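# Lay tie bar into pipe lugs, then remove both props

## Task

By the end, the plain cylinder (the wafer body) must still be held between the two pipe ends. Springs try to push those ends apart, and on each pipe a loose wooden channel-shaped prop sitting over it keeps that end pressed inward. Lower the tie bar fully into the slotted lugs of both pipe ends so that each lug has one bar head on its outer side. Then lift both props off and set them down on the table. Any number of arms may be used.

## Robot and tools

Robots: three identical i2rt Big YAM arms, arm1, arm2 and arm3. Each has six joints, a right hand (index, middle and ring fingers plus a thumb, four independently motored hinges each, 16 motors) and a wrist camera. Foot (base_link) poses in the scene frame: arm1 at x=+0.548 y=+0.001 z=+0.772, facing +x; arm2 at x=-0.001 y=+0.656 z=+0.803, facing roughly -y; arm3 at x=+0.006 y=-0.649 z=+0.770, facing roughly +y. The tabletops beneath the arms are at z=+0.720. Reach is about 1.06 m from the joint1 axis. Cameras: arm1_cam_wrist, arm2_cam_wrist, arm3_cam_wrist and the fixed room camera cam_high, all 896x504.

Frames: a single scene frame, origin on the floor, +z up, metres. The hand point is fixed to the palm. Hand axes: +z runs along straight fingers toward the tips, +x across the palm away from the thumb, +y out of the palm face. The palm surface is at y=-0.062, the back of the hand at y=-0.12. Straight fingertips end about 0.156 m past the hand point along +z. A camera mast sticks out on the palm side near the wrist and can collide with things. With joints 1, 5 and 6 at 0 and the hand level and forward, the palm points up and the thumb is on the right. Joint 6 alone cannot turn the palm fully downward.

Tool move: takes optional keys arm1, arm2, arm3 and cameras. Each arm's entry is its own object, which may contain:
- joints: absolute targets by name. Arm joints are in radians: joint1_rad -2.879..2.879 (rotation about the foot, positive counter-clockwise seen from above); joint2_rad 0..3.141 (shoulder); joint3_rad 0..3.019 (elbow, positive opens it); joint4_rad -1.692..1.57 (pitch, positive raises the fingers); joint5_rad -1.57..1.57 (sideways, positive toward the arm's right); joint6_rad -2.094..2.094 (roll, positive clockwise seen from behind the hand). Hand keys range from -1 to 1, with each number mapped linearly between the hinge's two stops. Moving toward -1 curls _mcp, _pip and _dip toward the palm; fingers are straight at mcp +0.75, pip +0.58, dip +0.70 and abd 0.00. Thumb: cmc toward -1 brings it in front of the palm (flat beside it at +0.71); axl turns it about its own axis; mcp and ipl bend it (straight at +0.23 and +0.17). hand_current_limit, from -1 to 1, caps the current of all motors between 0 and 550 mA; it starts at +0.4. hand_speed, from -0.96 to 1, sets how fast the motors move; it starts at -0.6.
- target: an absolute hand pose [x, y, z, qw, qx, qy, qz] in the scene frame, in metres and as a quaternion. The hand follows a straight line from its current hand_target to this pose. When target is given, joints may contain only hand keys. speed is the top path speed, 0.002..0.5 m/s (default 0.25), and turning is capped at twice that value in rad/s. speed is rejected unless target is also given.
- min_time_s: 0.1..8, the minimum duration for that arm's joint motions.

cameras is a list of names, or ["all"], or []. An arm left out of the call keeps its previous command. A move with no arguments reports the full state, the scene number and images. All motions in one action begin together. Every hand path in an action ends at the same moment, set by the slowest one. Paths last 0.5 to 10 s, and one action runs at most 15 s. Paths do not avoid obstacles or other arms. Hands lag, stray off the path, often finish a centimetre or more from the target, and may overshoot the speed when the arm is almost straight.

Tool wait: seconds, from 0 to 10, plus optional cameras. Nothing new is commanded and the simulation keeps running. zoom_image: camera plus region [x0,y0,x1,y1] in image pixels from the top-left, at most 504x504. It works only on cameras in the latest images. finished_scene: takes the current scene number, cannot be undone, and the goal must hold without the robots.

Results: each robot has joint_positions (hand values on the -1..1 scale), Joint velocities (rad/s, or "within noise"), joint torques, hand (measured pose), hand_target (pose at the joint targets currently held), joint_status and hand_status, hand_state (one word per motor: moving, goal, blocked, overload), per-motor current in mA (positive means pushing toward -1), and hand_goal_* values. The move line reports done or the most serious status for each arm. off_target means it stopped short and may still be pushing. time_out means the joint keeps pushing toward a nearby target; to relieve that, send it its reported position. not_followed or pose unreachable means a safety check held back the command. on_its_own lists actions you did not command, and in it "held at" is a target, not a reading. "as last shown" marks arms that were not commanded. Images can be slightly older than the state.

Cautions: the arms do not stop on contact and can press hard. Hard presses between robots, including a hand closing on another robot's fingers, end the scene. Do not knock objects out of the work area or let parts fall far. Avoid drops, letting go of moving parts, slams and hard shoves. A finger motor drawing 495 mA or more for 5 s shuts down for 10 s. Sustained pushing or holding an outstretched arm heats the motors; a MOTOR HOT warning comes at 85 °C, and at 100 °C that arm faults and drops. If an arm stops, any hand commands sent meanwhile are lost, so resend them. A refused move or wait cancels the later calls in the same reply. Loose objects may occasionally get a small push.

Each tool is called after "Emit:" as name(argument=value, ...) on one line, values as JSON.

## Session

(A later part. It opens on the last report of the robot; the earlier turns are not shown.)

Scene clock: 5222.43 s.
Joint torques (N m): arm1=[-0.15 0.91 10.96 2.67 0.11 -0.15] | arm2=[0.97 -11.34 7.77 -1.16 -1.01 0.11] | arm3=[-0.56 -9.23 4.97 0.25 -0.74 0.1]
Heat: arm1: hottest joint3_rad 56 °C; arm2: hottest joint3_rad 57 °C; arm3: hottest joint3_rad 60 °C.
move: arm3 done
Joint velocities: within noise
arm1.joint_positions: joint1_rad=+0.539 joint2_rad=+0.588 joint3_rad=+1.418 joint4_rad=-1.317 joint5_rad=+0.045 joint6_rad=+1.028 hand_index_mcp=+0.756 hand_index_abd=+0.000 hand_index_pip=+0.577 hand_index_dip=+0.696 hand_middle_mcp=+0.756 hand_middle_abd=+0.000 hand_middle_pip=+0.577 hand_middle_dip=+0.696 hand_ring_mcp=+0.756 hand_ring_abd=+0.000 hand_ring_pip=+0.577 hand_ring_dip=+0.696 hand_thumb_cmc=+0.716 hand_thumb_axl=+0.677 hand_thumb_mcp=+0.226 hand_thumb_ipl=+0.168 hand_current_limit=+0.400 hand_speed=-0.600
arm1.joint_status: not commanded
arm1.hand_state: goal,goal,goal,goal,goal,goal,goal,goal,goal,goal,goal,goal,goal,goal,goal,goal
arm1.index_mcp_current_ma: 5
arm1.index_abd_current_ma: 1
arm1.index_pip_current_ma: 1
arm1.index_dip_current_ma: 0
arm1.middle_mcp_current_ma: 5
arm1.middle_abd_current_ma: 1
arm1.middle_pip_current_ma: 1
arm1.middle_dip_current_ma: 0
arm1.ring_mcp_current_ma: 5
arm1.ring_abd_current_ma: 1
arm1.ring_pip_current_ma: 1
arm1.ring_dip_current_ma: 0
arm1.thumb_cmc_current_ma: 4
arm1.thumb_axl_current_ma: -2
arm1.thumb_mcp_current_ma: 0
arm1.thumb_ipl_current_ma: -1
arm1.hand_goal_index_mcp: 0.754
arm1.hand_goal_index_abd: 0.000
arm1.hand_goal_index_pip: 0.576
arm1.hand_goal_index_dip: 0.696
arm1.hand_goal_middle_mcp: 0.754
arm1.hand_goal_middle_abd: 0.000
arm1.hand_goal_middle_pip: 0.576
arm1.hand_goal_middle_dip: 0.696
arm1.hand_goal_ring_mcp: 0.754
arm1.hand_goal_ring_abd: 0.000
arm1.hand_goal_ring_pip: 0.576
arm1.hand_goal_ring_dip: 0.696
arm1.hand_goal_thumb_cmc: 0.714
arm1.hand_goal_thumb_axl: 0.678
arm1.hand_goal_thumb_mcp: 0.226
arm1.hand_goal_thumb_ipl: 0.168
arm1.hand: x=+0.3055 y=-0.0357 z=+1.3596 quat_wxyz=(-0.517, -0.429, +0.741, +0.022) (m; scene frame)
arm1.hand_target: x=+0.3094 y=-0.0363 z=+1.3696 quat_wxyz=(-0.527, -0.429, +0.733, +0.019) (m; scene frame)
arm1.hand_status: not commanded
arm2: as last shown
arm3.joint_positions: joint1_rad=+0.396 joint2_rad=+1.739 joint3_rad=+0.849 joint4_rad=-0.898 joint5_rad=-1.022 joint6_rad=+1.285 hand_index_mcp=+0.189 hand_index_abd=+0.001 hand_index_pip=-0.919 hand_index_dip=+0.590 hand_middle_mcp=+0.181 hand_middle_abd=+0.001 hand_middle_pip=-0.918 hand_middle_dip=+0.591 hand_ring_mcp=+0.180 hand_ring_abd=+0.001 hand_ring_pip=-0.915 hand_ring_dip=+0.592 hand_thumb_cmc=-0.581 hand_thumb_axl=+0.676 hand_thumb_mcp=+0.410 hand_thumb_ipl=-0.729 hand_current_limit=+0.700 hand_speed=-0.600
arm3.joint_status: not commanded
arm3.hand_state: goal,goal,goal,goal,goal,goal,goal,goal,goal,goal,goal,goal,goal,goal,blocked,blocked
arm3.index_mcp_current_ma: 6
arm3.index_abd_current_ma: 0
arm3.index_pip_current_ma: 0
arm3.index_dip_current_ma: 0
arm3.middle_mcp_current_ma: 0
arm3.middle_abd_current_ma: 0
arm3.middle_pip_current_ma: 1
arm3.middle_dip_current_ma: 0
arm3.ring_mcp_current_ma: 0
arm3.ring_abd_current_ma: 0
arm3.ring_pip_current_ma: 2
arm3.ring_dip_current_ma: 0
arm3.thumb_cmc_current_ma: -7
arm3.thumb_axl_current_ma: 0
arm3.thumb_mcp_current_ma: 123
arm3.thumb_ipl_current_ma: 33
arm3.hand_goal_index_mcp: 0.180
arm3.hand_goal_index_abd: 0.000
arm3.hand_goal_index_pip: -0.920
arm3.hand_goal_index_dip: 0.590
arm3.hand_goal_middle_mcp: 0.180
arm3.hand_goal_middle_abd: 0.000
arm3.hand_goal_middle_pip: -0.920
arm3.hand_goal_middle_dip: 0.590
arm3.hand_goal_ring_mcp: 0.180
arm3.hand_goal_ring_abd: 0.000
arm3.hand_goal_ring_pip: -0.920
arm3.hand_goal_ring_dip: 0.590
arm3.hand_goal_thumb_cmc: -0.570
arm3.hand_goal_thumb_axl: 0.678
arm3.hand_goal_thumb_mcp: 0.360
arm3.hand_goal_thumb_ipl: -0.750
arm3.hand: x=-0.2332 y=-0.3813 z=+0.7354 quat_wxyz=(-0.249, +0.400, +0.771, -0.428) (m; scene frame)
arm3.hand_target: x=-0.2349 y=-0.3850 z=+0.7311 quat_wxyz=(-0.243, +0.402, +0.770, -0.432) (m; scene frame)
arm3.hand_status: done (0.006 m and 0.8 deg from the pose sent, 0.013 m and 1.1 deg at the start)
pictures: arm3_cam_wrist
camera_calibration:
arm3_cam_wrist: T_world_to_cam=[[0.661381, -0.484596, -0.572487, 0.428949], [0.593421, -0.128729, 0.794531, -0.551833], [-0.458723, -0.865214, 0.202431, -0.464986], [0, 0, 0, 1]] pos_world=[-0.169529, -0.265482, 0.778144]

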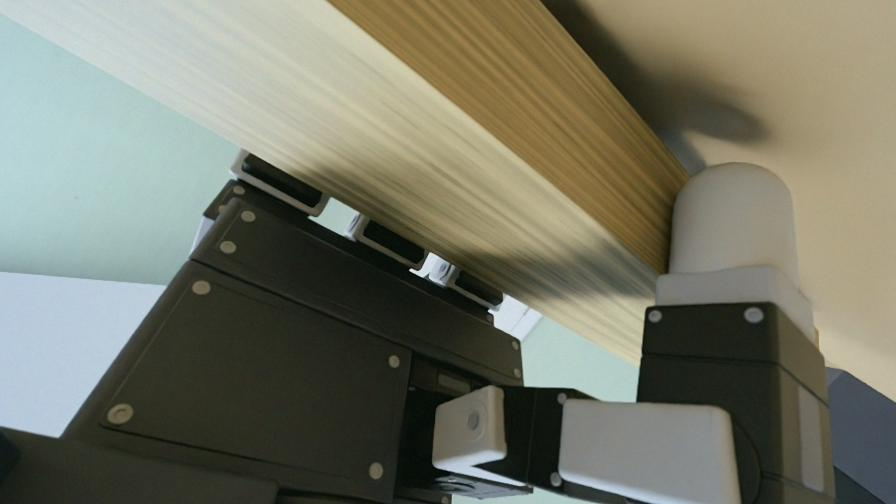

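Emit:
move(arm3={"target": [-0.235, -0.385, 0.7245, -0.2426, 0.4019, 0.77, -0.4313], "speed": 0.03})

Emit:
move(arm3={"joints": {"hand_speed": -0.9, "hand_thumb_mcp": 0.6, "hand_thumb_ipl": -0.6}}, cameras=["arm3_cam_wrist"])

Scene clock: 5255.10 s.
Joint torques (N m): arm1=[0.44 1.55 10.84 3.04 0.15 -0.08] | arm2=[1.03 -11.34 7.79 -1.18 -1.02 0.11] | arm3=[-0.62 -8.82 4.62 0.34 -0.74 0.05]
Heat: arm1: hottest joint3_rad 56 °C; arm2: hottest joint3_rad 57 °C; arm3: hottest joint3_rad 57 °C.
move: arm3 done
Joint velocities: within noise
arm1, arm2: as last shown
arm3.joint_positions: joint1_rad=+0.396 joint2_rad=+1.748 joint3_rad=+0.849 joint4_rad=-0.882 joint5_rad=-1.022 joint6_rad=+1.290 hand_index_mcp=+0.189 hand_index_abd=+0.001 hand_index_pip=-0.924 hand_index_dip=+0.590 hand_middle_mcp=+0.181 hand_middle_abd=+0.001 hand_middle_pip=-0.918 hand_middle_dip=+0.591 hand_ring_mcp=+0.180 hand_ring_abd=+0.001 hand_ring_pip=-0.915 hand_ring_dip=+0.592 hand_thumb_cmc=-0.580 hand_thumb_axl=+0.676 hand_thumb_mcp=+0.409 hand_thumb_ipl=-0.729 hand_current_limit=+0.700 hand_speed=-0.600
arm3.joint_status: not commanded
arm3.hand_state: goal,goal,goal,goal,goal,goal,goal,goal,goal,goal,goal,goal,goal,goal,blocked,blocked
arm3.index_mcp_current_ma: 6
arm3.index_abd_current_ma: 0
arm3.index_pip_current_ma: -1
arm3.index_dip_current_ma: 0
arm3.middle_mcp_current_ma: 0
arm3.middle_abd_current_ma: 0
arm3.middle_pip_current_ma: 1
arm3.middle_dip_current_ma: 0
arm3.ring_mcp_current_ma: 0
arm3.ring_abd_current_ma: 0
arm3.ring_pip_current_ma: 2
arm3.ring_dip_current_ma: 0
arm3.thumb_cmc_current_ma: -6
arm3.thumb_axl_current_ma: 0
arm3.thumb_mcp_current_ma: 116
arm3.thumb_ipl_current_ma: 33
arm3.hand_goal_index_mcp: 0.180
arm3.hand_goal_index_abd: 0.000
arm3.hand_goal_index_pip: -0.920
arm3.hand_goal_index_dip: 0.590
arm3.hand_goal_middle_mcp: 0.180
arm3.hand_goal_middle_abd: 0.000
arm3.hand_goal_middle_pip: -0.920
arm3.hand_goal_middle_dip: 0.590
arm3.hand_goal_ring_mcp: 0.180
arm3.hand_goal_ring_abd: 0.000
arm3.hand_goal_ring_pip: -0.920
arm3.hand_goal_ring_dip: 0.590
arm3.hand_goal_thumb_cmc: -0.570
arm3.hand_goal_thumb_axl: 0.678
arm3.hand_goal_thumb_mcp: 0.360
arm3.hand_goal_thumb_ipl: -0.750
arm3.hand: x=-0.2340 y=-0.3799 z=+0.7316 quat_wxyz=(-0.250, +0.401, +0.771, -0.427) (m; scene frame)
arm3.hand_target: x=-0.2349 y=-0.3851 z=+0.7247 quat_wxyz=(-0.243, +0.402, +0.770, -0.431) (m; scene frame)
arm3.hand_status: done (0.009 m and 1.0 deg from the pose sent, 0.012 m and 0.8 deg at the start)
pictures: none

Scene clock: 5256.40 s.
Joint torques (N m): arm1=[-0.09 1.85 10.88 2.73 0.11 -0.12] | arm2=[0.91 -11.28 7.76 -1.18 -1.02 0.1] | arm3=[-0.67 -8.94 4.63 0.38 -0.73 0.02]
Heat: arm1: hottest joint3_rad 56 °C; arm2: hottest joint3_rad 57 °C; arm3: hottest joint3_rad 57 °C.
move: arm3 done
Joint velocities: within noise
arm1, arm2: as last shown
arm3.joint_positions: joint1_rad=+0.396 joint2_rad=+1.749 joint3_rad=+0.849 joint4_rad=-0.882 joint5_rad=-1.022 joint6_rad=+1.292 hand_index_mcp=+0.180 hand_index_abd=+0.001 hand_index_pip=-0.923 hand_index_dip=+0.592 hand_middle_mcp=+0.181 hand_middle_abd=+0.001 hand_middle_pip=-0.918 hand_middle_dip=+0.591 hand_ring_mcp=+0.181 hand_ring_abd=+0.001 hand_ring_pip=-0.915 hand_ring_dip=+0.592 hand_thumb_cmc=-0.573 hand_thumb_axl=+0.676 hand_thumb_mcp=+0.592 hand_thumb_ipl=-0.602 hand_current_limit=+0.700 hand_speed=-0.900
arm3.joint_status: all done
arm3.hand_state: goal,goal,goal,goal,goal,goal,goal,goal,goal,goal,goal,goal,goal,goal,goal,goal
arm3.index_mcp_current_ma: 0
arm3.index_abd_current_ma: 0
arm3.index_pip_current_ma: -1
arm3.index_dip_current_ma: 0
arm3.middle_mcp_current_ma: 0
arm3.middle_abd_current_ma: 0
arm3.middle_pip_current_ma: 1
arm3.middle_dip_current_ma: 0
arm3.ring_mcp_current_ma: 0
arm3.ring_abd_current_ma: 0
arm3.ring_pip_current_ma: 2
arm3.ring_dip_current_ma: 0
arm3.thumb_cmc_current_ma: -1
arm3.thumb_axl_current_ma: 0
arm3.thumb_mcp_current_ma: -6
arm3.thumb_ipl_current_ma: -1
arm3.hand_goal_index_mcp: 0.180
arm3.hand_goal_index_abd: 0.000
arm3.hand_goal_index_pip: -0.920
arm3.hand_goal_index_dip: 0.590
arm3.hand_goal_middle_mcp: 0.180
arm3.hand_goal_middle_abd: 0.000
arm3.hand_goal_middle_pip: -0.920
arm3.hand_goal_middle_dip: 0.590
arm3.hand_goal_ring_mcp: 0.180
arm3.hand_goal_ring_abd: 0.000
arm3.hand_goal_ring_pip: -0.920
arm3.hand_goal_ring_dip: 0.590
arm3.hand_goal_thumb_cmc: -0.570
arm3.hand_goal_thumb_axl: 0.678
arm3.hand_goal_thumb_mcp: 0.600
arm3.hand_goal_thumb_ipl: -0.600
arm3.hand: x=-0.2339 y=-0.3801 z=+0.7314 quat_wxyz=(-0.249, +0.402, +0.770, -0.428) (m; scene frame)
arm3.hand_target: x=-0.2348 y=-0.3851 z=+0.7247 quat_wxyz=(-0.243, +0.402, +0.770, -0.432) (m; scene frame)
arm3.hand_status: not commanded
pictures: arm3_cam_wrist
camera_calibration:
arm3_cam_wrist: T_world_to_cam=[[0.660382, -0.486765, -0.5718, 0.426062], [0.592295, -0.130439, 0.795093, -0.549431], [-0.461609, -0.863739, 0.202169, -0.463354], [0, 0, 0, 1]] pos_world=[-0.169827, -0.264492, 0.774147]

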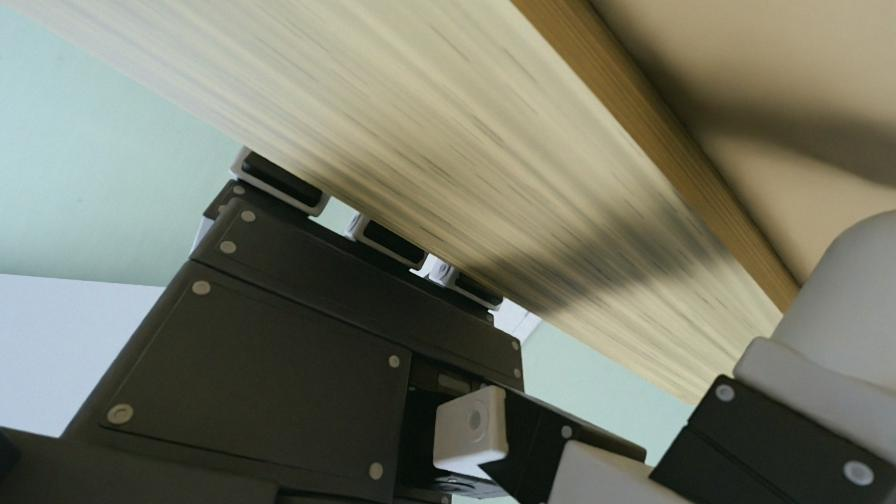

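Emit:
move(arm3={"joints": {"hand_speed": -0.8, "hand_thumb_mcp": 0.95}}, cameras=["arm3_cam_wrist"])

Scene clock: 5265.03 s.
Joint torques (N m): arm1=[0.73 2.08 11.21 2.86 0.08 -0.08] | arm2=[0.91 -11.22 7.77 -1.13 -1.02 0.11] | arm3=[-0.67 -9 4.62 0.36 -0.73 0.03]
Heat: arm1: hottest joint3_rad 56 °C; arm2: hottest joint3_rad 57 °C; arm3: hottest joint3_rad 56 °C.
move: arm3 done
Joint velocities: within noise
arm1, arm2: as last shown
arm3.joint_positions: joint1_rad=+0.396 joint2_rad=+1.749 joint3_rad=+0.849 joint4_rad=-0.882 joint5_rad=-1.022 joint6_rad=+1.292 hand_index_mcp=+0.180 hand_index_abd=+0.001 hand_index_pip=-0.923 hand_index_dip=+0.592 hand_middle_mcp=+0.181 hand_middle_abd=+0.001 hand_middle_pip=-0.918 hand_middle_dip=+0.591 hand_ring_mcp=+0.181 hand_ring_abd=+0.001 hand_ring_pip=-0.915 hand_ring_dip=+0.592 hand_thumb_cmc=-0.573 hand_thumb_axl=+0.676 hand_thumb_mcp=+0.940 hand_thumb_ipl=-0.602 hand_current_limit=+0.700 hand_speed=-0.800
arm3.joint_status: all done
arm3.hand_state: goal,goal,goal,goal,goal,goal,goal,goal,goal,goal,goal,goal,goal,goal,goal,goal
arm3.index_mcp_current_ma: 0
arm3.index_abd_current_ma: 0
arm3.index_pip_current_ma: -1
arm3.index_dip_current_ma: 0
arm3.middle_mcp_current_ma: 0
arm3.middle_abd_current_ma: 0
arm3.middle_pip_current_ma: 1
arm3.middle_dip_current_ma: 0
arm3.ring_mcp_current_ma: 0
arm3.ring_abd_current_ma: 0
arm3.ring_pip_current_ma: 2
arm3.ring_dip_current_ma: 0
arm3.thumb_cmc_current_ma: -1
arm3.thumb_axl_current_ma: 0
arm3.thumb_mcp_current_ma: -9
arm3.thumb_ipl_current_ma: -1
arm3.hand_goal_index_mcp: 0.180
arm3.hand_goal_index_abd: 0.000
arm3.hand_goal_index_pip: -0.920
arm3.hand_goal_index_dip: 0.590
arm3.hand_goal_middle_mcp: 0.180
arm3.hand_goal_middle_abd: 0.000
arm3.hand_goal_middle_pip: -0.920
arm3.hand_goal_middle_dip: 0.590
arm3.hand_goal_ring_mcp: 0.180
arm3.hand_goal_ring_abd: 0.000
arm3.hand_goal_ring_pip: -0.920
arm3.hand_goal_ring_dip: 0.590
arm3.hand_goal_thumb_cmc: -0.570
arm3.hand_goal_thumb_axl: 0.678
arm3.hand_goal_thumb_mcp: 0.950
arm3.hand_goal_thumb_ipl: -0.600
arm3.hand: x=-0.2339 y=-0.3801 z=+0.7314 quat_wxyz=(-0.249, +0.402, +0.770, -0.428) (m; scene frame)
arm3.hand_target: x=-0.2348 y=-0.3851 z=+0.7247 quat_wxyz=(-0.243, +0.402, +0.770, -0.432) (m; scene frame)
arm3.hand_status: not commanded
pictures: arm3_cam_wrist
camera_calibration:
arm3_cam_wrist: T_world_to_cam=[[0.660382, -0.486765, -0.5718, 0.426062], [0.592295, -0.130439, 0.795093, -0.549431], [-0.461609, -0.863739, 0.202169, -0.463354], [0, 0, 0, 1]] pos_world=[-0.169827, -0.264492, 0.774147]

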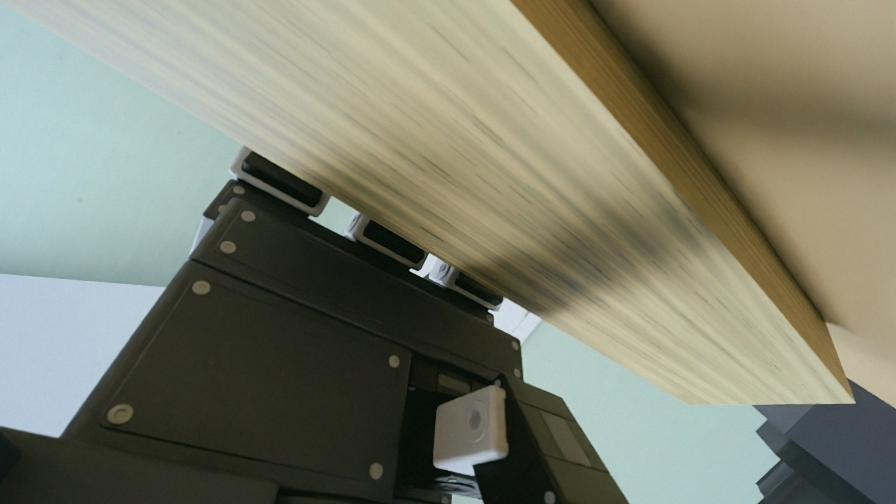

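Emit:
move(arm3={"target": [-0.294, -0.4225, 0.727, -0.2426, 0.4019, 0.77, -0.4313], "speed": 0.05}, cameras=["arm3_cam_wrist", "cam_high"])

Scene clock: 5275.80 s.
Joint torques (N m): arm1=[0.5 0.91 11.11 2.73 0.17 -0.08] | arm2=[0.91 -11.34 7.76 -1.17 -1.02 0.11] | arm3=[-0.5 -10.17 4.36 0.9 -0.51 0.08]
Heat: arm1: hottest joint3_rad 56 °C; arm2: hottest joint3_rad 57 °C; arm3: hottest joint3_rad 56 °C.
move: arm3 done
Joint velocities: within noise
arm1: as last shown
arm2.joint_positions: joint1_rad=+0.385 joint2_rad=+1.696 joint3_rad=+0.978 joint4_rad=-1.378 joint5_rad=-1.151 joint6_rad=+1.012 hand_index_mcp=+0.833 hand_index_abd=-0.002 hand_index_pip=-0.603 hand_index_dip=+0.603 hand_middle_mcp=+0.831 hand_middle_abd=-0.003 hand_middle_pip=-0.603 hand_middle_dip=+0.603 hand_ring_mcp=+0.037 hand_ring_abd=+0.001 hand_ring_pip=-0.800 hand_ring_dip=-0.603 hand_thumb_cmc=-0.568 hand_thumb_axl=+0.679 hand_thumb_mcp=+0.991 hand_thumb_ipl=-0.648 hand_current_limit=+0.700 hand_speed=-0.500
arm2.joint_status: not commanded
arm2.hand_state: goal,goal,goal,goal,goal,goal,goal,goal,overload,goal,goal,goal,goal,goal,goal,goal
arm2.index_mcp_current_ma: -21
arm2.index_abd_current_ma: -1
arm2.index_pip_current_ma: -1
arm2.index_dip_current_ma: 1
arm2.middle_mcp_current_ma: -25
arm2.middle_abd_current_ma: -1
arm2.middle_pip_current_ma: -1
arm2.middle_dip_current_ma: 2
arm2.ring_mcp_current_ma: 0
arm2.ring_abd_current_ma: 0
arm2.ring_pip_current_ma: 0
arm2.ring_dip_current_ma: -1
arm2.thumb_cmc_current_ma: 1
arm2.thumb_axl_current_ma: 0
arm2.thumb_mcp_current_ma: -10
arm2.thumb_ipl_current_ma: 1
arm2.hand_goal_index_mcp: 0.850
arm2.hand_goal_index_abd: 0.000
arm2.hand_goal_index_pip: -0.600
arm2.hand_goal_index_dip: 0.600
arm2.hand_goal_middle_mcp: 0.850
arm2.hand_goal_middle_abd: 0.000
arm2.hand_goal_middle_pip: -0.600
arm2.hand_goal_middle_dip: 0.600
arm2.hand_goal_ring_mcp: 0.754
arm2.hand_goal_ring_abd: 0.000
arm2.hand_goal_ring_pip: -0.800
arm2.hand_goal_ring_dip: -0.600
arm2.hand_goal_thumb_cmc: -0.570
arm2.hand_goal_thumb_axl: 0.678
arm2.hand_goal_thumb_mcp: 1.000
arm2.hand_goal_thumb_ipl: -0.650
arm2.hand: x=+0.2524 y=+0.4033 z=+0.8460 quat_wxyz=(-0.514, +0.735, -0.364, +0.252) (m; scene frame)
arm2.hand_target: x=+0.2617 y=+0.3934 z=+0.8600 quat_wxyz=(-0.508, +0.741, -0.355, +0.260) (m; scene frame)
arm2.hand_status: not commanded
arm3.joint_positions: joint1_rad=+0.578 joint2_rad=+1.712 joint3_rad=+0.787 joint4_rad=-0.560 joint5_rad=-1.041 joint6_rad=+1.647 hand_index_mcp=+0.165 hand_index_abd=+0.001 hand_index_pip=-0.931 hand_index_dip=+0.592 hand_middle_mcp=+0.169 hand_middle_abd=+0.001 hand_middle_pip=-0.928 hand_middle_dip=+0.591 hand_ring_mcp=+0.173 hand_ring_abd=+0.001 hand_ring_pip=-0.926 hand_ring_dip=+0.592 hand_thumb_cmc=-0.573 hand_thumb_axl=+0.676 hand_thumb_mcp=+0.940 hand_thumb_ipl=-0.602 hand_current_limit=+0.700 hand_speed=-0.800
arm3.joint_status: not commanded
arm3.hand_state: goal,goal,goal,goal,goal,goal,goal,goal,goal,goal,goal,goal,goal,goal,goal,goal
arm3.index_mcp_current_ma: -13
arm3.index_abd_current_ma: 0
arm3.index_pip_current_ma: -7
arm3.index_dip_current_ma: 0
arm3.middle_mcp_current_ma: -8
arm3.middle_abd_current_ma: 0
arm3.middle_pip_current_ma: -4
arm3.middle_dip_current_ma: 0
arm3.ring_mcp_current_ma: -4
arm3.ring_abd_current_ma: 0
arm3.ring_pip_current_ma: -3
arm3.ring_dip_current_ma: 0
arm3.thumb_cmc_current_ma: -1
arm3.thumb_axl_current_ma: 0
arm3.thumb_mcp_current_ma: -9
arm3.thumb_ipl_current_ma: -1
arm3.hand_goal_index_mcp: 0.180
arm3.hand_goal_index_abd: 0.000
arm3.hand_goal_index_pip: -0.920
arm3.hand_goal_index_dip: 0.590
arm3.hand_goal_middle_mcp: 0.180
arm3.hand_goal_middle_abd: 0.000
arm3.hand_goal_middle_pip: -0.920
arm3.hand_goal_middle_dip: 0.590
arm3.hand_goal_ring_mcp: 0.180
arm3.hand_goal_ring_abd: 0.000
arm3.hand_goal_ring_pip: -0.920
arm3.hand_goal_ring_dip: 0.590
arm3.hand_goal_thumb_cmc: -0.570
arm3.hand_goal_thumb_axl: 0.678
arm3.hand_goal_thumb_mcp: 0.950
arm3.hand_goal_thumb_ipl: -0.600
arm3.hand: x=-0.2940 y=-0.4163 z=+0.7299 quat_wxyz=(-0.248, +0.403, +0.768, -0.432) (m; scene frame)
arm3.hand_target: x=-0.2939 y=-0.4223 z=+0.7271 quat_wxyz=(-0.243, +0.402, +0.770, -0.431) (m; scene frame)
arm3.hand_status: done (0.007 m and 0.7 deg from the pose sent, 0.074 m and 0.9 deg at the start)
pictures: arm3_cam_wrist, cam_high
camera_calibration:
arm3_cam_wrist: T_world_to_cam=[[0.659017, -0.493099, -0.567934, 0.441444], [0.594277, -0.121455, 0.795037, -0.513038], [-0.46101, -0.861453, 0.212997, -0.528827], [0, 0, 0, 1]] pos_world=[-0.229828, -0.300195, 0.771233]

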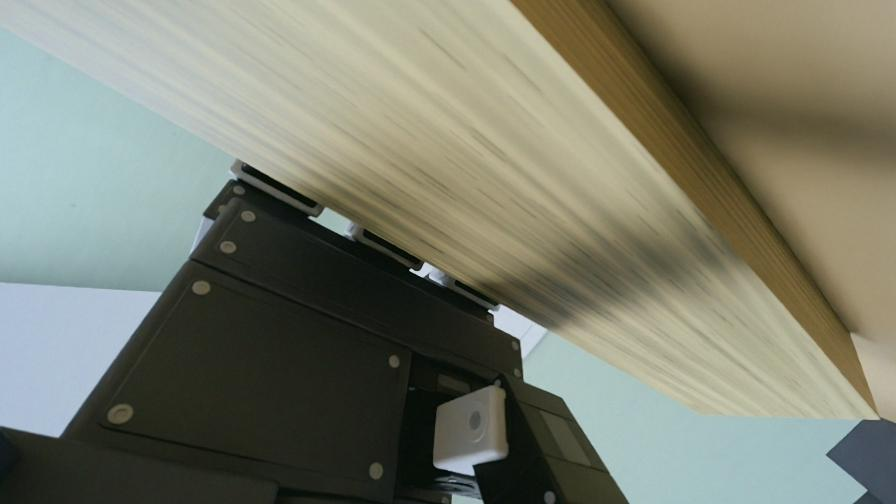

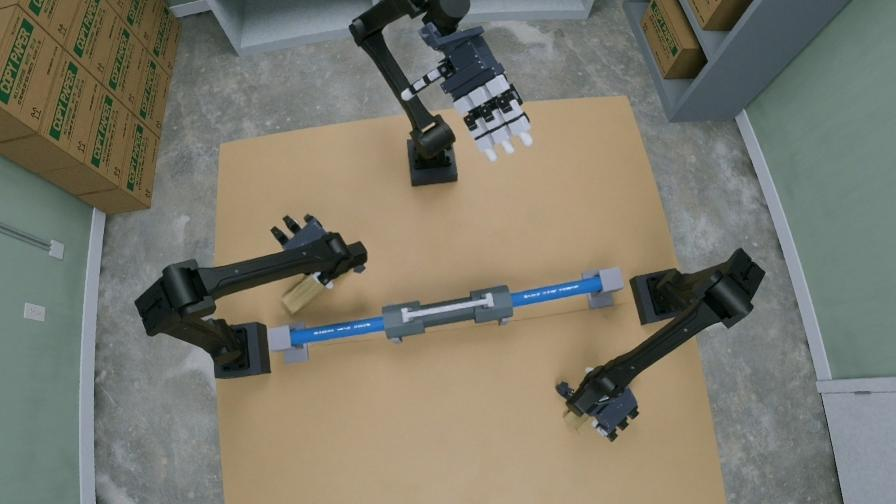

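Emit:
move(arm3={"target": [-0.2855, -0.417, 0.7225, -0.2426, 0.4019, 0.77, -0.4313], "speed": 0.05}, cameras=["arm3_cam_wrist"])

Scene clock: 5329.23 s.
Joint torques (N m): arm1=[-0.97 1.14 11.14 2.77 0.16 -0.08] | arm2=[0.97 -11.34 7.77 -1.17 -1.03 0.11] | arm3=[-2.43 -8.94 4.82 -0.01 -0.51 -0.21]
Heat: arm1: hottest joint3_rad 56 °C; arm2: hottest joint3_rad 57 °C; arm3: hottest joint3_rad 53 °C.
move: arm3 off_target
Joint velocities: within noise
arm1, arm2: as last shown
arm3.joint_positions: joint1_rad=+0.575 joint2_rad=+1.712 joint3_rad=+0.787 joint4_rad=-0.570 joint5_rad=-1.043 joint6_rad=+1.623 hand_index_mcp=+0.166 hand_index_abd=+0.001 hand_index_pip=-0.933 hand_index_dip=+0.592 hand_middle_mcp=+0.169 hand_middle_abd=+0.001 hand_middle_pip=-0.927 hand_middle_dip=+0.591 hand_ring_mcp=+0.174 hand_ring_abd=+0.001 hand_ring_pip=-0.920 hand_ring_dip=+0.592 hand_thumb_cmc=-0.573 hand_thumb_axl=+0.676 hand_thumb_mcp=+0.940 hand_thumb_ipl=-0.602 hand_current_limit=+0.700 hand_speed=-0.800
arm3.joint_status: not commanded
arm3.hand_state: goal,goal,goal,goal,goal,goal,goal,goal,goal,goal,goal,goal,goal,goal,goal,goal
arm3.index_mcp_current_ma: -12
arm3.index_abd_current_ma: 0
arm3.index_pip_current_ma: -10
arm3.index_dip_current_ma: 0
arm3.middle_mcp_current_ma: -8
arm3.middle_abd_current_ma: 0
arm3.middle_pip_current_ma: -4
arm3.middle_dip_current_ma: 0
arm3.ring_mcp_current_ma: -4
arm3.ring_abd_current_ma: 0
arm3.ring_pip_current_ma: 0
arm3.ring_dip_current_ma: 0
arm3.thumb_cmc_current_ma: -1
arm3.thumb_axl_current_ma: 0
arm3.thumb_mcp_current_ma: -9
arm3.thumb_ipl_current_ma: -1
arm3.hand_goal_index_mcp: 0.180
arm3.hand_goal_index_abd: 0.000
arm3.hand_goal_index_pip: -0.920
arm3.hand_goal_index_dip: 0.590
arm3.hand_goal_middle_mcp: 0.180
arm3.hand_goal_middle_abd: 0.000
arm3.hand_goal_middle_pip: -0.920
arm3.hand_goal_middle_dip: 0.590
arm3.hand_goal_ring_mcp: 0.180
arm3.hand_goal_ring_abd: 0.000
arm3.hand_goal_ring_pip: -0.920
arm3.hand_goal_ring_dip: 0.590
arm3.hand_goal_thumb_cmc: -0.570
arm3.hand_goal_thumb_axl: 0.678
arm3.hand_goal_thumb_mcp: 0.950
arm3.hand_goal_thumb_ipl: -0.600
arm3.hand: x=-0.2930 y=-0.4157 z=+0.7298 quat_wxyz=(-0.250, +0.397, +0.770, -0.432) (m; scene frame)
arm3.hand_target: x=-0.2856 y=-0.4172 z=+0.7228 quat_wxyz=(-0.243, +0.402, +0.770, -0.431) (m; scene frame)
arm3.hand_status: off_target (0.011 m and 1.0 deg from the pose sent, 0.011 m and 0.7 deg at the start)
pictures: arm3_cam_wrist
camera_calibration:
arm3_cam_wrist: T_world_to_cam=[[0.659747, -0.482638, -0.576017, 0.45148], [0.60057, -0.12212, 0.790192, -0.508372], [-0.451719, -0.867264, 0.209289, -0.524849], [0, 0, 0, 1]] pos_world=[-0.229634, -0.299364, 0.771616]

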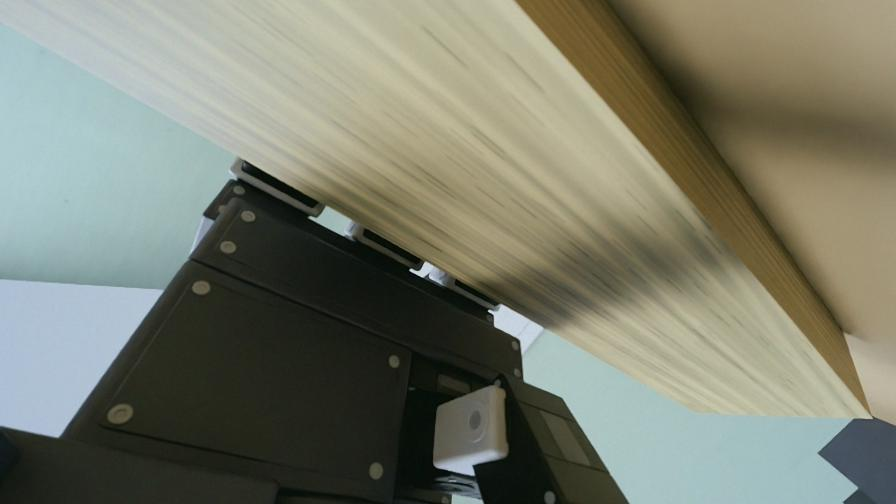

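Emit:
zoom_image(camera="arm3_cam_wrist", region=[500, 0, 896, 430])

Emit:
move(arm1={"joints": {"joint1_rad": 0.85}, "min_time_s": 2}, cameras=["arm1_cam_wrist", "cam_high"])

Emit:
zoom_image(camera="cam_high", region=[520, 340, 700, 480])

Scaled by 1.172 from the camera's 896x504 image, which has a finer 1280x720 frame.

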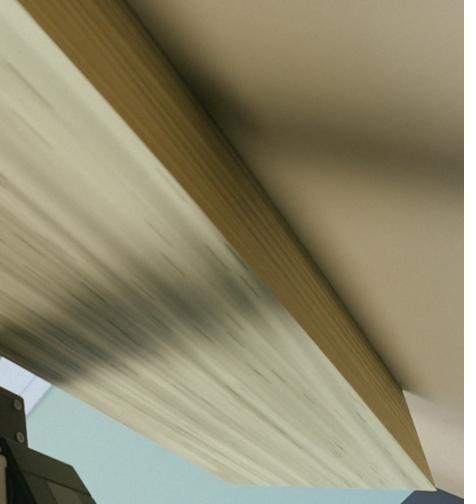

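Scene clock: 5341.67 s.
Joint torques (N m): arm1=[0.91 1.67 11.08 2.84 0.12 -0.1] | arm2=[0.97 -11.28 7.76 -1.17 -1.01 0.11] | arm3=[-2.32 -8.88 4.82 -0.03 -0.51 -0.21]
Heat: arm1: hottest joint3_rad 56 °C; arm2: hottest joint3_rad 57 °C; arm3: hottest joint3_rad 53 °C.
move: arm1 done
Joint velocities: within noise
arm1.joint_positions: joint1_rad=+0.838 joint2_rad=+0.588 joint3_rad=+1.418 joint4_rad=-1.317 joint5_rad=+0.045 joint6_rad=+1.028 hand_index_mcp=+0.756 hand_index_abd=+0.000 hand_index_pip=+0.577 hand_index_dip=+0.696 hand_middle_mcp=+0.756 hand_middle_abd=+0.000 hand_middle_pip=+0.577 hand_middle_dip=+0.696 hand_ring_mcp=+0.756 hand_ring_abd=+0.000 hand_ring_pip=+0.577 hand_ring_dip=+0.696 hand_thumb_cmc=+0.716 hand_thumb_axl=+0.677 hand_thumb_mcp=+0.226 hand_thumb_ipl=+0.168 hand_current_limit=+0.400 hand_speed=-0.600
arm1.joint_status: all done
arm1.hand_state: goal,goal,goal,goal,goal,goal,goal,goal,goal,goal,goal,goal,goal,goal,goal,goal
arm1.index_mcp_current_ma: 5
arm1.index_abd_current_ma: 1
arm1.index_pip_current_ma: 1
arm1.index_dip_current_ma: 0
arm1.middle_mcp_current_ma: 5
arm1.middle_abd_current_ma: 1
arm1.middle_pip_current_ma: 1
arm1.middle_dip_current_ma: 0
arm1.ring_mcp_current_ma: 5
arm1.ring_abd_current_ma: 1
arm1.ring_pip_current_ma: 1
arm1.ring_dip_current_ma: 0
arm1.thumb_cmc_current_ma: 4
arm1.thumb_axl_current_ma: -2
arm1.thumb_mcp_current_ma: 0
arm1.thumb_ipl_current_ma: -1
arm1.hand_goal_index_mcp: 0.754
arm1.hand_goal_index_abd: 0.000
arm1.hand_goal_index_pip: 0.576
arm1.hand_goal_index_dip: 0.696
arm1.hand_goal_middle_mcp: 0.754
arm1.hand_goal_middle_abd: 0.000
arm1.hand_goal_middle_pip: 0.576
arm1.hand_goal_middle_dip: 0.696
arm1.hand_goal_ring_mcp: 0.754
arm1.hand_goal_ring_abd: 0.000
arm1.hand_goal_ring_pip: 0.576
arm1.hand_goal_ring_dip: 0.696
arm1.hand_goal_thumb_cmc: 0.714
arm1.hand_goal_thumb_axl: 0.678
arm1.hand_goal_thumb_mcp: 0.226
arm1.hand_goal_thumb_ipl: 0.168
arm1.hand: x=+0.3272 y=-0.1060 z=+1.3596 quat_wxyz=(-0.514, -0.535, +0.668, -0.055) (m; scene frame)
arm1.hand_target: x=+0.3311 y=-0.1057 z=+1.3695 quat_wxyz=(-0.524, -0.534, +0.661, -0.059) (m; scene frame)
arm1.hand_status: not commanded
arm2, arm3: as last shown
arm3.joint_positions: joint1_rad=+0.575 joint2_rad=+1.712 joint3_rad=+0.787 joint4_rad=-0.570 joint5_rad=-1.043 joint6_rad=+1.623 hand_index_mcp=+0.166 hand_index_abd=+0.001 hand_index_pip=-0.934 hand_index_dip=+0.592 hand_middle_mcp=+0.169 hand_middle_abd=+0.001 hand_middle_pip=-0.927 hand_middle_dip=+0.591 hand_ring_mcp=+0.174 hand_ring_abd=+0.001 hand_ring_pip=-0.920 hand_ring_dip=+0.592 hand_thumb_cmc=-0.573 hand_thumb_axl=+0.676 hand_thumb_mcp=+0.940 hand_thumb_ipl=-0.602 hand_current_limit=+0.700 hand_speed=-0.800
pictures: arm1_cam_wrist, cam_high
camera_calibration:
arm1_cam_wrist: T_world_to_cam=[[-0.604209, 0.73307, -0.312314, 0.742889], [0.796825, 0.55645, -0.235442, 0.0717137], [0.0011919, -0.391116, -0.920341, 1.33392], [0, 0, 0, 1]] pos_world=[0.390127, -0.0627775, 1.47656]

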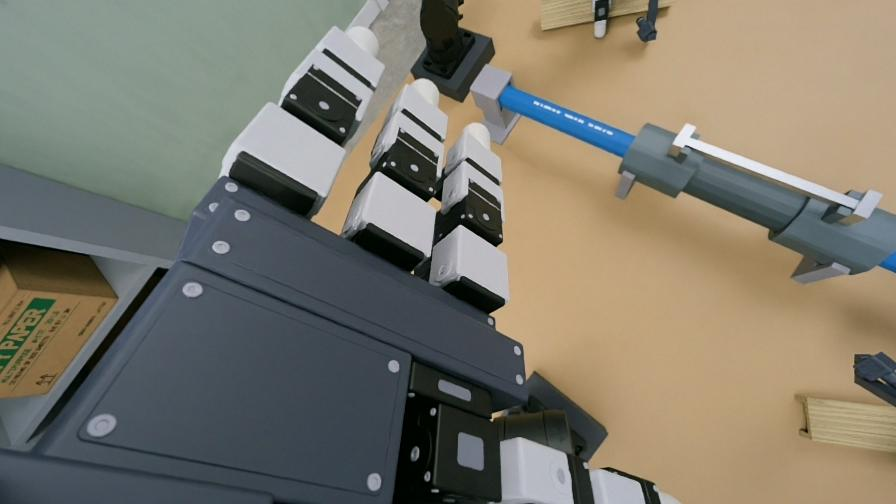

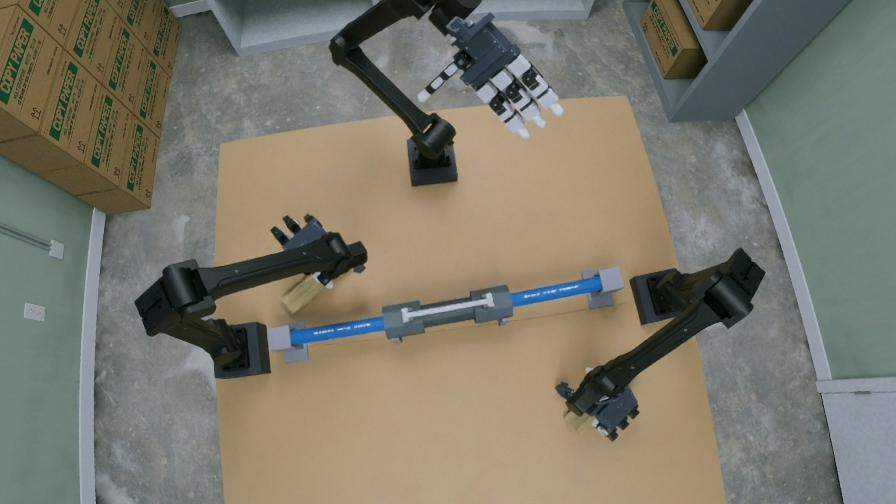

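Scaled by 2.800 from the camera's 896x504 image, which has a finer 1280x720 frame.

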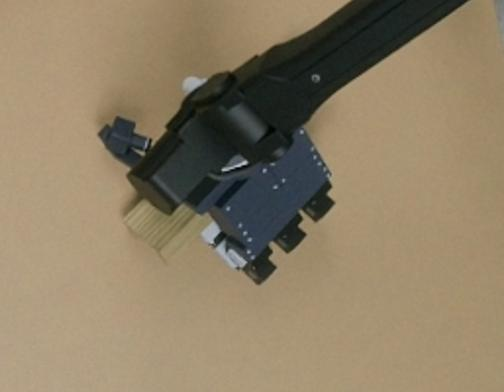

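Emit:
move(arm3={"joints": {"hand_speed": -0.92, "hand_index_pip": -0.82, "hand_middle_pip": -0.82, "hand_ring_pip": -0.82}}, cameras=["arm3_cam_wrist"])

Scene clock: 5408.77 s.
Joint torques (N m): arm1=[1.14 1.14 11.04 2.78 0.07 -0.11] | arm2=[1.03 -11.28 7.76 -1.17 -1.03 0.11] | arm3=[-1.9 -8.59 4.86 0.25 -0.24 -0.2]
Heat: arm1: hottest joint3_rad 56 °C; arm2: hottest joint3_rad 57 °C; arm3: hottest joint3_rad 52 °C.
move: arm3 off_target
Joint velocities: within noise
arm1, arm2: as last shown
arm3.joint_positions: joint1_rad=+0.571 joint2_rad=+1.708 joint3_rad=+0.787 joint4_rad=-0.577 joint5_rad=-1.051 joint6_rad=+1.622 hand_index_mcp=+0.161 hand_index_abd=+0.004 hand_index_pip=-0.871 hand_index_dip=+0.592 hand_middle_mcp=+0.162 hand_middle_abd=+0.003 hand_middle_pip=-0.861 hand_middle_dip=+0.591 hand_ring_mcp=+0.168 hand_ring_abd=+0.004 hand_ring_pip=-0.854 hand_ring_dip=+0.592 hand_thumb_cmc=-0.573 hand_thumb_axl=+0.676 hand_thumb_mcp=+0.940 hand_thumb_ipl=-0.602 hand_current_limit=+0.700 hand_speed=-0.920
arm3.joint_status: hand_index_pip off_target (ended at -0.871, target -0.820); hand_middle_pip off_target (ended at -0.861, target -0.820); hand_ring_pip off_target (ended at -0.854, target -0.820); the others done
arm3.hand_state: goal,goal,blocked,goal,goal,goal,blocked,goal,goal,goal,blocked,goal,goal,goal,goal,goal
arm3.index_mcp_current_ma: -19
arm3.index_abd_current_ma: 1
arm3.index_pip_current_ma: -82
arm3.index_dip_current_ma: 0
arm3.middle_mcp_current_ma: -17
arm3.middle_abd_current_ma: 1
arm3.middle_pip_current_ma: -58
arm3.middle_dip_current_ma: 0
arm3.ring_mcp_current_ma: -10
arm3.ring_abd_current_ma: 1
arm3.ring_pip_current_ma: -43
arm3.ring_dip_current_ma: 0
arm3.thumb_cmc_current_ma: -1
arm3.thumb_axl_current_ma: 0
arm3.thumb_mcp_current_ma: -9
arm3.thumb_ipl_current_ma: -1
arm3.hand_goal_index_mcp: 0.180
arm3.hand_goal_index_abd: 0.000
arm3.hand_goal_index_pip: -0.820
arm3.hand_goal_index_dip: 0.590
arm3.hand_goal_middle_mcp: 0.180
arm3.hand_goal_middle_abd: 0.000
arm3.hand_goal_middle_pip: -0.820
arm3.hand_goal_middle_dip: 0.590
arm3.hand_goal_ring_mcp: 0.180
arm3.hand_goal_ring_abd: 0.000
arm3.hand_goal_ring_pip: -0.820
arm3.hand_goal_ring_dip: 0.590
arm3.hand_goal_thumb_cmc: -0.570
arm3.hand_goal_thumb_axl: 0.678
arm3.hand_goal_thumb_mcp: 0.950
arm3.hand_goal_thumb_ipl: -0.600
arm3.hand: x=-0.2924 y=-0.4158 z=+0.7321 quat_wxyz=(-0.252, +0.398, +0.768, -0.435) (m; scene frame)
arm3.hand_target: x=-0.2856 y=-0.4171 z=+0.7227 quat_wxyz=(-0.243, +0.402, +0.770, -0.431) (m; scene frame)
arm3.hand_status: not commanded
pictures: arm3_cam_wrist
camera_calibration:
arm3_cam_wrist: T_world_to_cam=[[0.6551, -0.488171, -0.576658, 0.449197], [0.604295, -0.119589, 0.787735, -0.506598], [-0.453511, -0.864516, 0.216656, -0.529865], [0, 0, 0, 1]] pos_world=[-0.228434, -0.299376, 0.772897]

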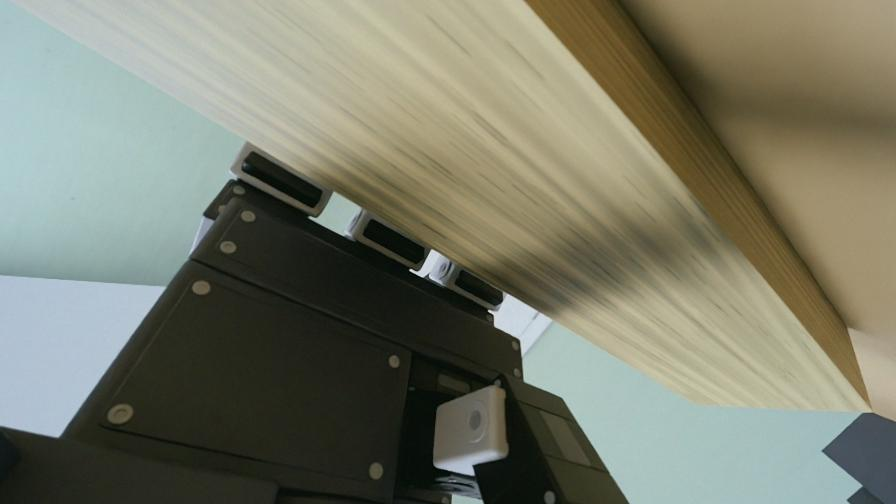

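Emit:
move(arm3={"joints": {"hand_speed": -0.8, "hand_index_pip": -0.92, "hand_middle_pip": -0.92, "hand_ring_pip": -0.92}})

Emit:
move(arm3={"target": [-0.266, -0.402, 0.729, -0.2426, 0.4019, 0.77, -0.4313], "speed": 0.04}, cameras=["arm3_cam_wrist"])

Scene clock: 5452.67 s.
Joint torques (N m): arm1=[0.03 1.14 10.82 2.95 0.07 -0.09] | arm2=[1.03 -11.4 7.77 -1.14 -1.02 0.11] | arm3=[-1.85 -8.59 4.88 0.27 -0.53 -0.18]
Heat: arm1: hottest joint3_rad 56 °C; arm2: hottest joint3_rad 57 °C; arm3: hottest joint3_rad 52 °C.
move: arm3 done
Joint velocities: within noise
arm1, arm2: as last shown
arm3.joint_positions: joint1_rad=+0.571 joint2_rad=+1.708 joint3_rad=+0.786 joint4_rad=-0.577 joint5_rad=-1.042 joint6_rad=+1.620 hand_index_mcp=+0.171 hand_index_abd=+0.004 hand_index_pip=-0.922 hand_index_dip=+0.592 hand_middle_mcp=+0.174 hand_middle_abd=+0.003 hand_middle_pip=-0.916 hand_middle_dip=+0.591 hand_ring_mcp=+0.176 hand_ring_abd=+0.004 hand_ring_pip=-0.912 hand_ring_dip=+0.592 hand_thumb_cmc=-0.573 hand_thumb_axl=+0.676 hand_thumb_mcp=+0.940 hand_thumb_ipl=-0.602 hand_current_limit=+0.700 hand_speed=-0.800
arm3.joint_status: all done
arm3.hand_state: goal,goal,goal,goal,goal,goal,goal,goal,goal,goal,goal,goal,goal,goal,goal,goal
arm3.index_mcp_current_ma: -5
arm3.index_abd_current_ma: 1
arm3.index_pip_current_ma: -1
arm3.index_dip_current_ma: 0
arm3.middle_mcp_current_ma: -3
arm3.middle_abd_current_ma: 1
arm3.middle_pip_current_ma: 1
arm3.middle_dip_current_ma: 0
arm3.ring_mcp_current_ma: -1
arm3.ring_abd_current_ma: 1
arm3.ring_pip_current_ma: 5
arm3.ring_dip_current_ma: 0
arm3.thumb_cmc_current_ma: -1
arm3.thumb_axl_current_ma: 0
arm3.thumb_mcp_current_ma: -9
arm3.thumb_ipl_current_ma: -1
arm3.hand_goal_index_mcp: 0.180
arm3.hand_goal_index_abd: 0.000
arm3.hand_goal_index_pip: -0.920
arm3.hand_goal_index_dip: 0.590
arm3.hand_goal_middle_mcp: 0.180
arm3.hand_goal_middle_abd: 0.000
arm3.hand_goal_middle_pip: -0.920
arm3.hand_goal_middle_dip: 0.590
arm3.hand_goal_ring_mcp: 0.180
arm3.hand_goal_ring_abd: 0.000
arm3.hand_goal_ring_pip: -0.920
arm3.hand_goal_ring_dip: 0.590
arm3.hand_goal_thumb_cmc: -0.570
arm3.hand_goal_thumb_axl: 0.678
arm3.hand_goal_thumb_mcp: 0.950
arm3.hand_goal_thumb_ipl: -0.600
arm3.hand: x=-0.2912 y=-0.4152 z=+0.7310 quat_wxyz=(-0.250, +0.398, +0.770, -0.431) (m; scene frame)
arm3.hand_target: x=-0.2855 y=-0.4172 z=+0.7227 quat_wxyz=(-0.243, +0.402, +0.770, -0.431) (m; scene frame)
arm3.hand_status: not commanded
pictures: none

Scene clock: 5454.07 s.
Joint torques (N m): arm1=[0.03 2.32 11.11 2.97 0.08 -0.06] | arm2=[1.03 -11.34 7.75 -1.14 -1.02 0.11] | arm3=[-2.2 -8 7.54 -0.27 -0.61 -0.07]
Heat: arm1: hottest joint3_rad 56 °C; arm2: hottest joint3_rad 57 °C; arm3: hottest joint3_rad 52 °C.
move: arm3 off_target
Joint velocities: within noise
arm1, arm2: as last shown
arm3.joint_positions: joint1_rad=+0.508 joint2_rad=+1.708 joint3_rad=+0.786 joint4_rad=-0.709 joint5_rad=-1.039 joint6_rad=+1.485 hand_index_mcp=+0.177 hand_index_abd=+0.003 hand_index_pip=-0.920 hand_index_dip=+0.592 hand_middle_mcp=+0.175 hand_middle_abd=+0.002 hand_middle_pip=-0.919 hand_middle_dip=+0.590 hand_ring_mcp=+0.176 hand_ring_abd=+0.001 hand_ring_pip=-0.922 hand_ring_dip=+0.591 hand_thumb_cmc=-0.573 hand_thumb_axl=+0.676 hand_thumb_mcp=+0.941 hand_thumb_ipl=-0.602 hand_current_limit=+0.700 hand_speed=-0.800
arm3.joint_status: not commanded
arm3.hand_state: goal,goal,goal,goal,goal,goal,goal,goal,goal,goal,goal,goal,goal,goal,goal,goal
arm3.index_mcp_current_ma: -1
arm3.index_abd_current_ma: 1
arm3.index_pip_current_ma: 0
arm3.index_dip_current_ma: 0
arm3.middle_mcp_current_ma: -2
arm3.middle_abd_current_ma: 0
arm3.middle_pip_current_ma: 0
arm3.middle_dip_current_ma: 0
arm3.ring_mcp_current_ma: -2
arm3.ring_abd_current_ma: 0
arm3.ring_pip_current_ma: 0
arm3.ring_dip_current_ma: 0
arm3.thumb_cmc_current_ma: -1
arm3.thumb_axl_current_ma: 0
arm3.thumb_mcp_current_ma: -9
arm3.thumb_ipl_current_ma: -1
arm3.hand_goal_index_mcp: 0.180
arm3.hand_goal_index_abd: 0.000
arm3.hand_goal_index_pip: -0.920
arm3.hand_goal_index_dip: 0.590
arm3.hand_goal_middle_mcp: 0.180
arm3.hand_goal_middle_abd: 0.000
arm3.hand_goal_middle_pip: -0.920
arm3.hand_goal_middle_dip: 0.590
arm3.hand_goal_ring_mcp: 0.180
arm3.hand_goal_ring_abd: 0.000
arm3.hand_goal_ring_pip: -0.920
arm3.hand_goal_ring_dip: 0.590
arm3.hand_goal_thumb_cmc: -0.570
arm3.hand_goal_thumb_axl: 0.678
arm3.hand_goal_thumb_mcp: 0.950
arm3.hand_goal_thumb_ipl: -0.600
arm3.hand: x=-0.2639 y=-0.4126 z=+0.7304 quat_wxyz=(-0.242, +0.400, +0.770, -0.434) (m; scene frame)
arm3.hand_target: x=-0.2658 y=-0.4021 z=+0.7291 quat_wxyz=(-0.243, +0.402, +0.770, -0.431) (m; scene frame)
arm3.hand_status: off_target (0.011 m and 0.4 deg from the pose sent, 0.029 m and 0.9 deg at the start)
pictures: arm3_cam_wrist
camera_calibration:
arm3_cam_wrist: T_world_to_cam=[[0.66838, -0.487748, -0.561579, 0.423758], [0.590249, -0.11164, 0.799464, -0.53116], [-0.452631, -0.865817, 0.213275, -0.511712], [0, 0, 0, 1]] pos_world=[-0.201332, -0.29566, 0.771752]

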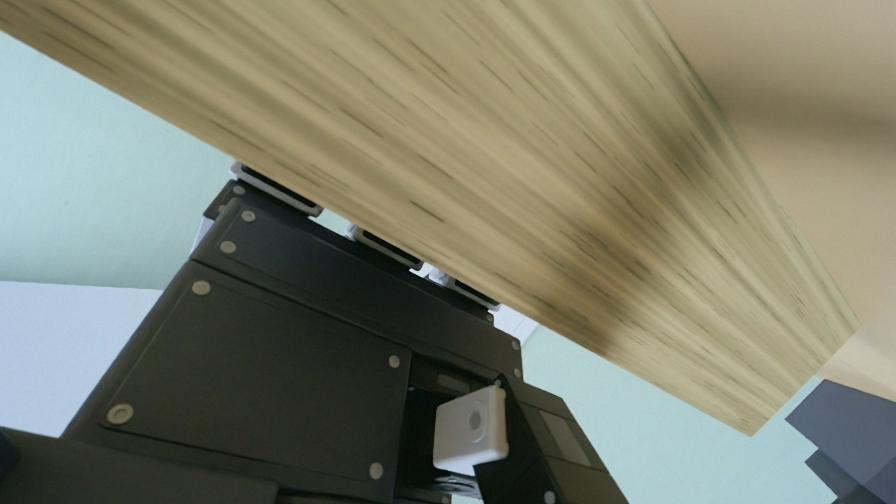

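Emit:
move(arm3={"target": [-0.306, -0.4395, 0.729, -0.2426, 0.4019, 0.77, -0.4313], "speed": 0.06}, cameras=["arm3_cam_wrist"])

Scene clock: 5463.43 s.
Joint torques (N m): arm1=[-0.62 1.14 11 2.77 0.08 -0.06] | arm2=[0.97 -11.34 7.76 -1.18 -1.02 0.1] | arm3=[-0.44 -10.11 4.55 0.99 -0.48 0.11]
Heat: arm1: hottest joint3_rad 56 °C; arm2: hottest joint3_rad 57 °C; arm3: hottest joint3_rad 52 °C.
move: arm3 done
Joint velocities: within noise
arm1, arm2: as last shown
arm3.joint_positions: joint1_rad=+0.633 joint2_rad=+1.688 joint3_rad=+0.750 joint4_rad=-0.462 joint5_rad=-1.034 joint6_rad=+1.748 hand_index_mcp=+0.170 hand_index_abd=+0.003 hand_index_pip=-0.926 hand_index_dip=+0.592 hand_middle_mcp=+0.173 hand_middle_abd=+0.002 hand_middle_pip=-0.925 hand_middle_dip=+0.590 hand_ring_mcp=+0.176 hand_ring_abd=+0.001 hand_ring_pip=-0.924 hand_ring_dip=+0.591 hand_thumb_cmc=-0.573 hand_thumb_axl=+0.676 hand_thumb_mcp=+0.941 hand_thumb_ipl=-0.602 hand_current_limit=+0.700 hand_speed=-0.800
arm3.joint_status: not commanded
arm3.hand_state: goal,goal,goal,goal,goal,goal,goal,goal,goal,goal,goal,goal,goal,goal,goal,goal
arm3.index_mcp_current_ma: -7
arm3.index_abd_current_ma: 1
arm3.index_pip_current_ma: -3
arm3.index_dip_current_ma: 0
arm3.middle_mcp_current_ma: -4
arm3.middle_abd_current_ma: 0
arm3.middle_pip_current_ma: -2
arm3.middle_dip_current_ma: 0
arm3.ring_mcp_current_ma: -2
arm3.ring_abd_current_ma: 0
arm3.ring_pip_current_ma: -1
arm3.ring_dip_current_ma: 0
arm3.thumb_cmc_current_ma: -1
arm3.thumb_axl_current_ma: 0
arm3.thumb_mcp_current_ma: -9
arm3.thumb_ipl_current_ma: -1
arm3.hand_goal_index_mcp: 0.180
arm3.hand_goal_index_abd: 0.000
arm3.hand_goal_index_pip: -0.920
arm3.hand_goal_index_dip: 0.590
arm3.hand_goal_middle_mcp: 0.180
arm3.hand_goal_middle_abd: 0.000
arm3.hand_goal_middle_pip: -0.920
arm3.hand_goal_middle_dip: 0.590
arm3.hand_goal_ring_mcp: 0.180
arm3.hand_goal_ring_abd: 0.000
arm3.hand_goal_ring_pip: -0.920
arm3.hand_goal_ring_dip: 0.590
arm3.hand_goal_thumb_cmc: -0.570
arm3.hand_goal_thumb_axl: 0.678
arm3.hand_goal_thumb_mcp: 0.950
arm3.hand_goal_thumb_ipl: -0.600
arm3.hand: x=-0.3060 y=-0.4342 z=+0.7304 quat_wxyz=(-0.246, +0.402, +0.768, -0.433) (m; scene frame)
arm3.hand_target: x=-0.3060 y=-0.4394 z=+0.7290 quat_wxyz=(-0.243, +0.402, +0.770, -0.431) (m; scene frame)
arm3.hand_status: done (0.005 m and 0.5 deg from the pose sent, 0.050 m and 0.4 deg at the start)
pictures: arm3_cam_wrist
camera_calibration:
arm3_cam_wrist: T_world_to_cam=[[0.661156, -0.49216, -0.566261, 0.440647], [0.593429, -0.11874, 0.796079, -0.508285], [-0.459036, -0.862368, 0.213557, -0.550115], [0, 0, 0, 1]] pos_world=[-0.242228, -0.317887, 0.771637]

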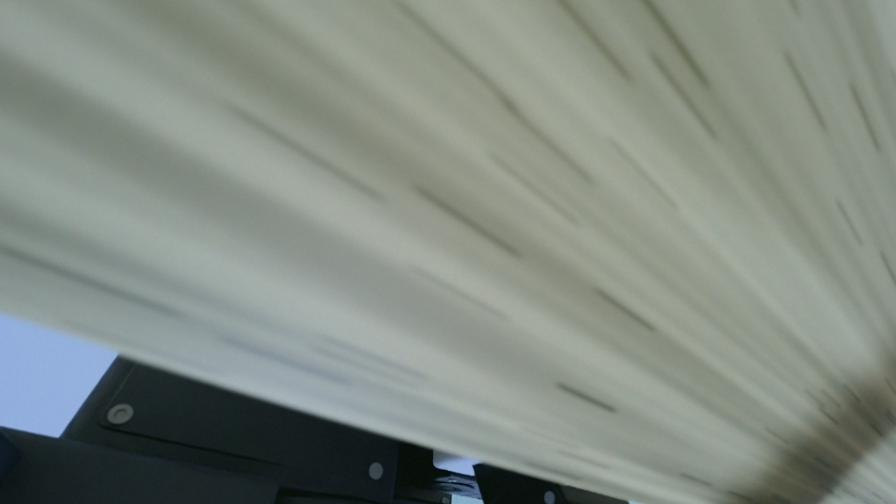

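Emit:
move(arm3={"target": [-0.304, -0.4395, 0.77, -0.2426, 0.4019, 0.77, -0.4313], "speed": 0.06}, cameras=["arm3_cam_wrist"])

Scene clock: 5492.50 s.
Joint torques (N m): arm1=[0.85 0.97 11 3.11 0.11 -0.08] | arm2=[1.08 -11.34 7.75 -1.16 -1.02 0.11] | arm3=[-0.97 -10.11 7.5 0.16 -0.69 0.04]
Heat: arm1: hottest joint3_rad 56 °C; arm2: hottest joint3_rad 57 °C; arm3: hottest joint3_rad 53 °C.
move: arm3 off_target
Joint velocities: within noise
arm1, arm2: as last shown
arm3.joint_positions: joint1_rad=+0.634 joint2_rad=+1.595 joint3_rad=+0.750 joint4_rad=-0.577 joint5_rad=-1.029 joint6_rad=+1.749 hand_index_mcp=+0.176 hand_index_abd=+0.003 hand_index_pip=-0.920 hand_index_dip=+0.592 hand_middle_mcp=+0.176 hand_middle_abd=+0.002 hand_middle_pip=-0.920 hand_middle_dip=+0.590 hand_ring_mcp=+0.176 hand_ring_abd=+0.001 hand_ring_pip=-0.920 hand_ring_dip=+0.591 hand_thumb_cmc=-0.573 hand_thumb_axl=+0.676 hand_thumb_mcp=+0.941 hand_thumb_ipl=-0.602 hand_current_limit=+0.700 hand_speed=-0.800
arm3.joint_status: not commanded
arm3.hand_state: goal,goal,goal,goal,goal,goal,goal,goal,goal,goal,goal,goal,goal,goal,goal,goal
arm3.index_mcp_current_ma: -2
arm3.index_abd_current_ma: 1
arm3.index_pip_current_ma: 0
arm3.index_dip_current_ma: 0
arm3.middle_mcp_current_ma: -2
arm3.middle_abd_current_ma: 0
arm3.middle_pip_current_ma: 0
arm3.middle_dip_current_ma: 0
arm3.ring_mcp_current_ma: -2
arm3.ring_abd_current_ma: 0
arm3.ring_pip_current_ma: 0
arm3.ring_dip_current_ma: 0
arm3.thumb_cmc_current_ma: -1
arm3.thumb_axl_current_ma: 0
arm3.thumb_mcp_current_ma: -9
arm3.thumb_ipl_current_ma: -1
arm3.hand_goal_index_mcp: 0.180
arm3.hand_goal_index_abd: 0.000
arm3.hand_goal_index_pip: -0.920
arm3.hand_goal_index_dip: 0.590
arm3.hand_goal_middle_mcp: 0.180
arm3.hand_goal_middle_abd: 0.000
arm3.hand_goal_middle_pip: -0.920
arm3.hand_goal_middle_dip: 0.590
arm3.hand_goal_ring_mcp: 0.180
arm3.hand_goal_ring_abd: 0.000
arm3.hand_goal_ring_pip: -0.920
arm3.hand_goal_ring_dip: 0.590
arm3.hand_goal_thumb_cmc: -0.570
arm3.hand_goal_thumb_axl: 0.678
arm3.hand_goal_thumb_mcp: 0.950
arm3.hand_goal_thumb_ipl: -0.600
arm3.hand: x=-0.2977 y=-0.4438 z=+0.7609 quat_wxyz=(-0.237, +0.408, +0.767, -0.435) (m; scene frame)
arm3.hand_target: x=-0.3040 y=-0.4396 z=+0.7700 quat_wxyz=(-0.243, +0.402, +0.770, -0.431) (m; scene frame)
arm3.hand_status: off_target (0.012 m and 1.1 deg from the pose sent, 0.040 m and 0.5 deg at the start)
pictures: arm3_cam_wrist
camera_calibration:
arm3_cam_wrist: T_world_to_cam=[[0.67113, -0.500389, -0.546987, 0.432353], [0.578765, -0.107419, 0.808388, -0.547408], [-0.463266, -0.859111, 0.217516, -0.563995], [0, 0, 0, 1]] pos_world=[-0.234624, -0.326991, 0.801688]

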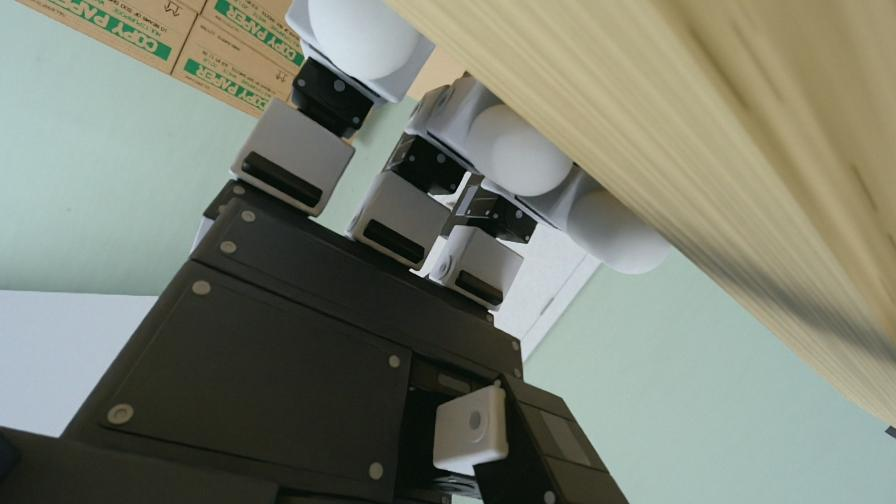

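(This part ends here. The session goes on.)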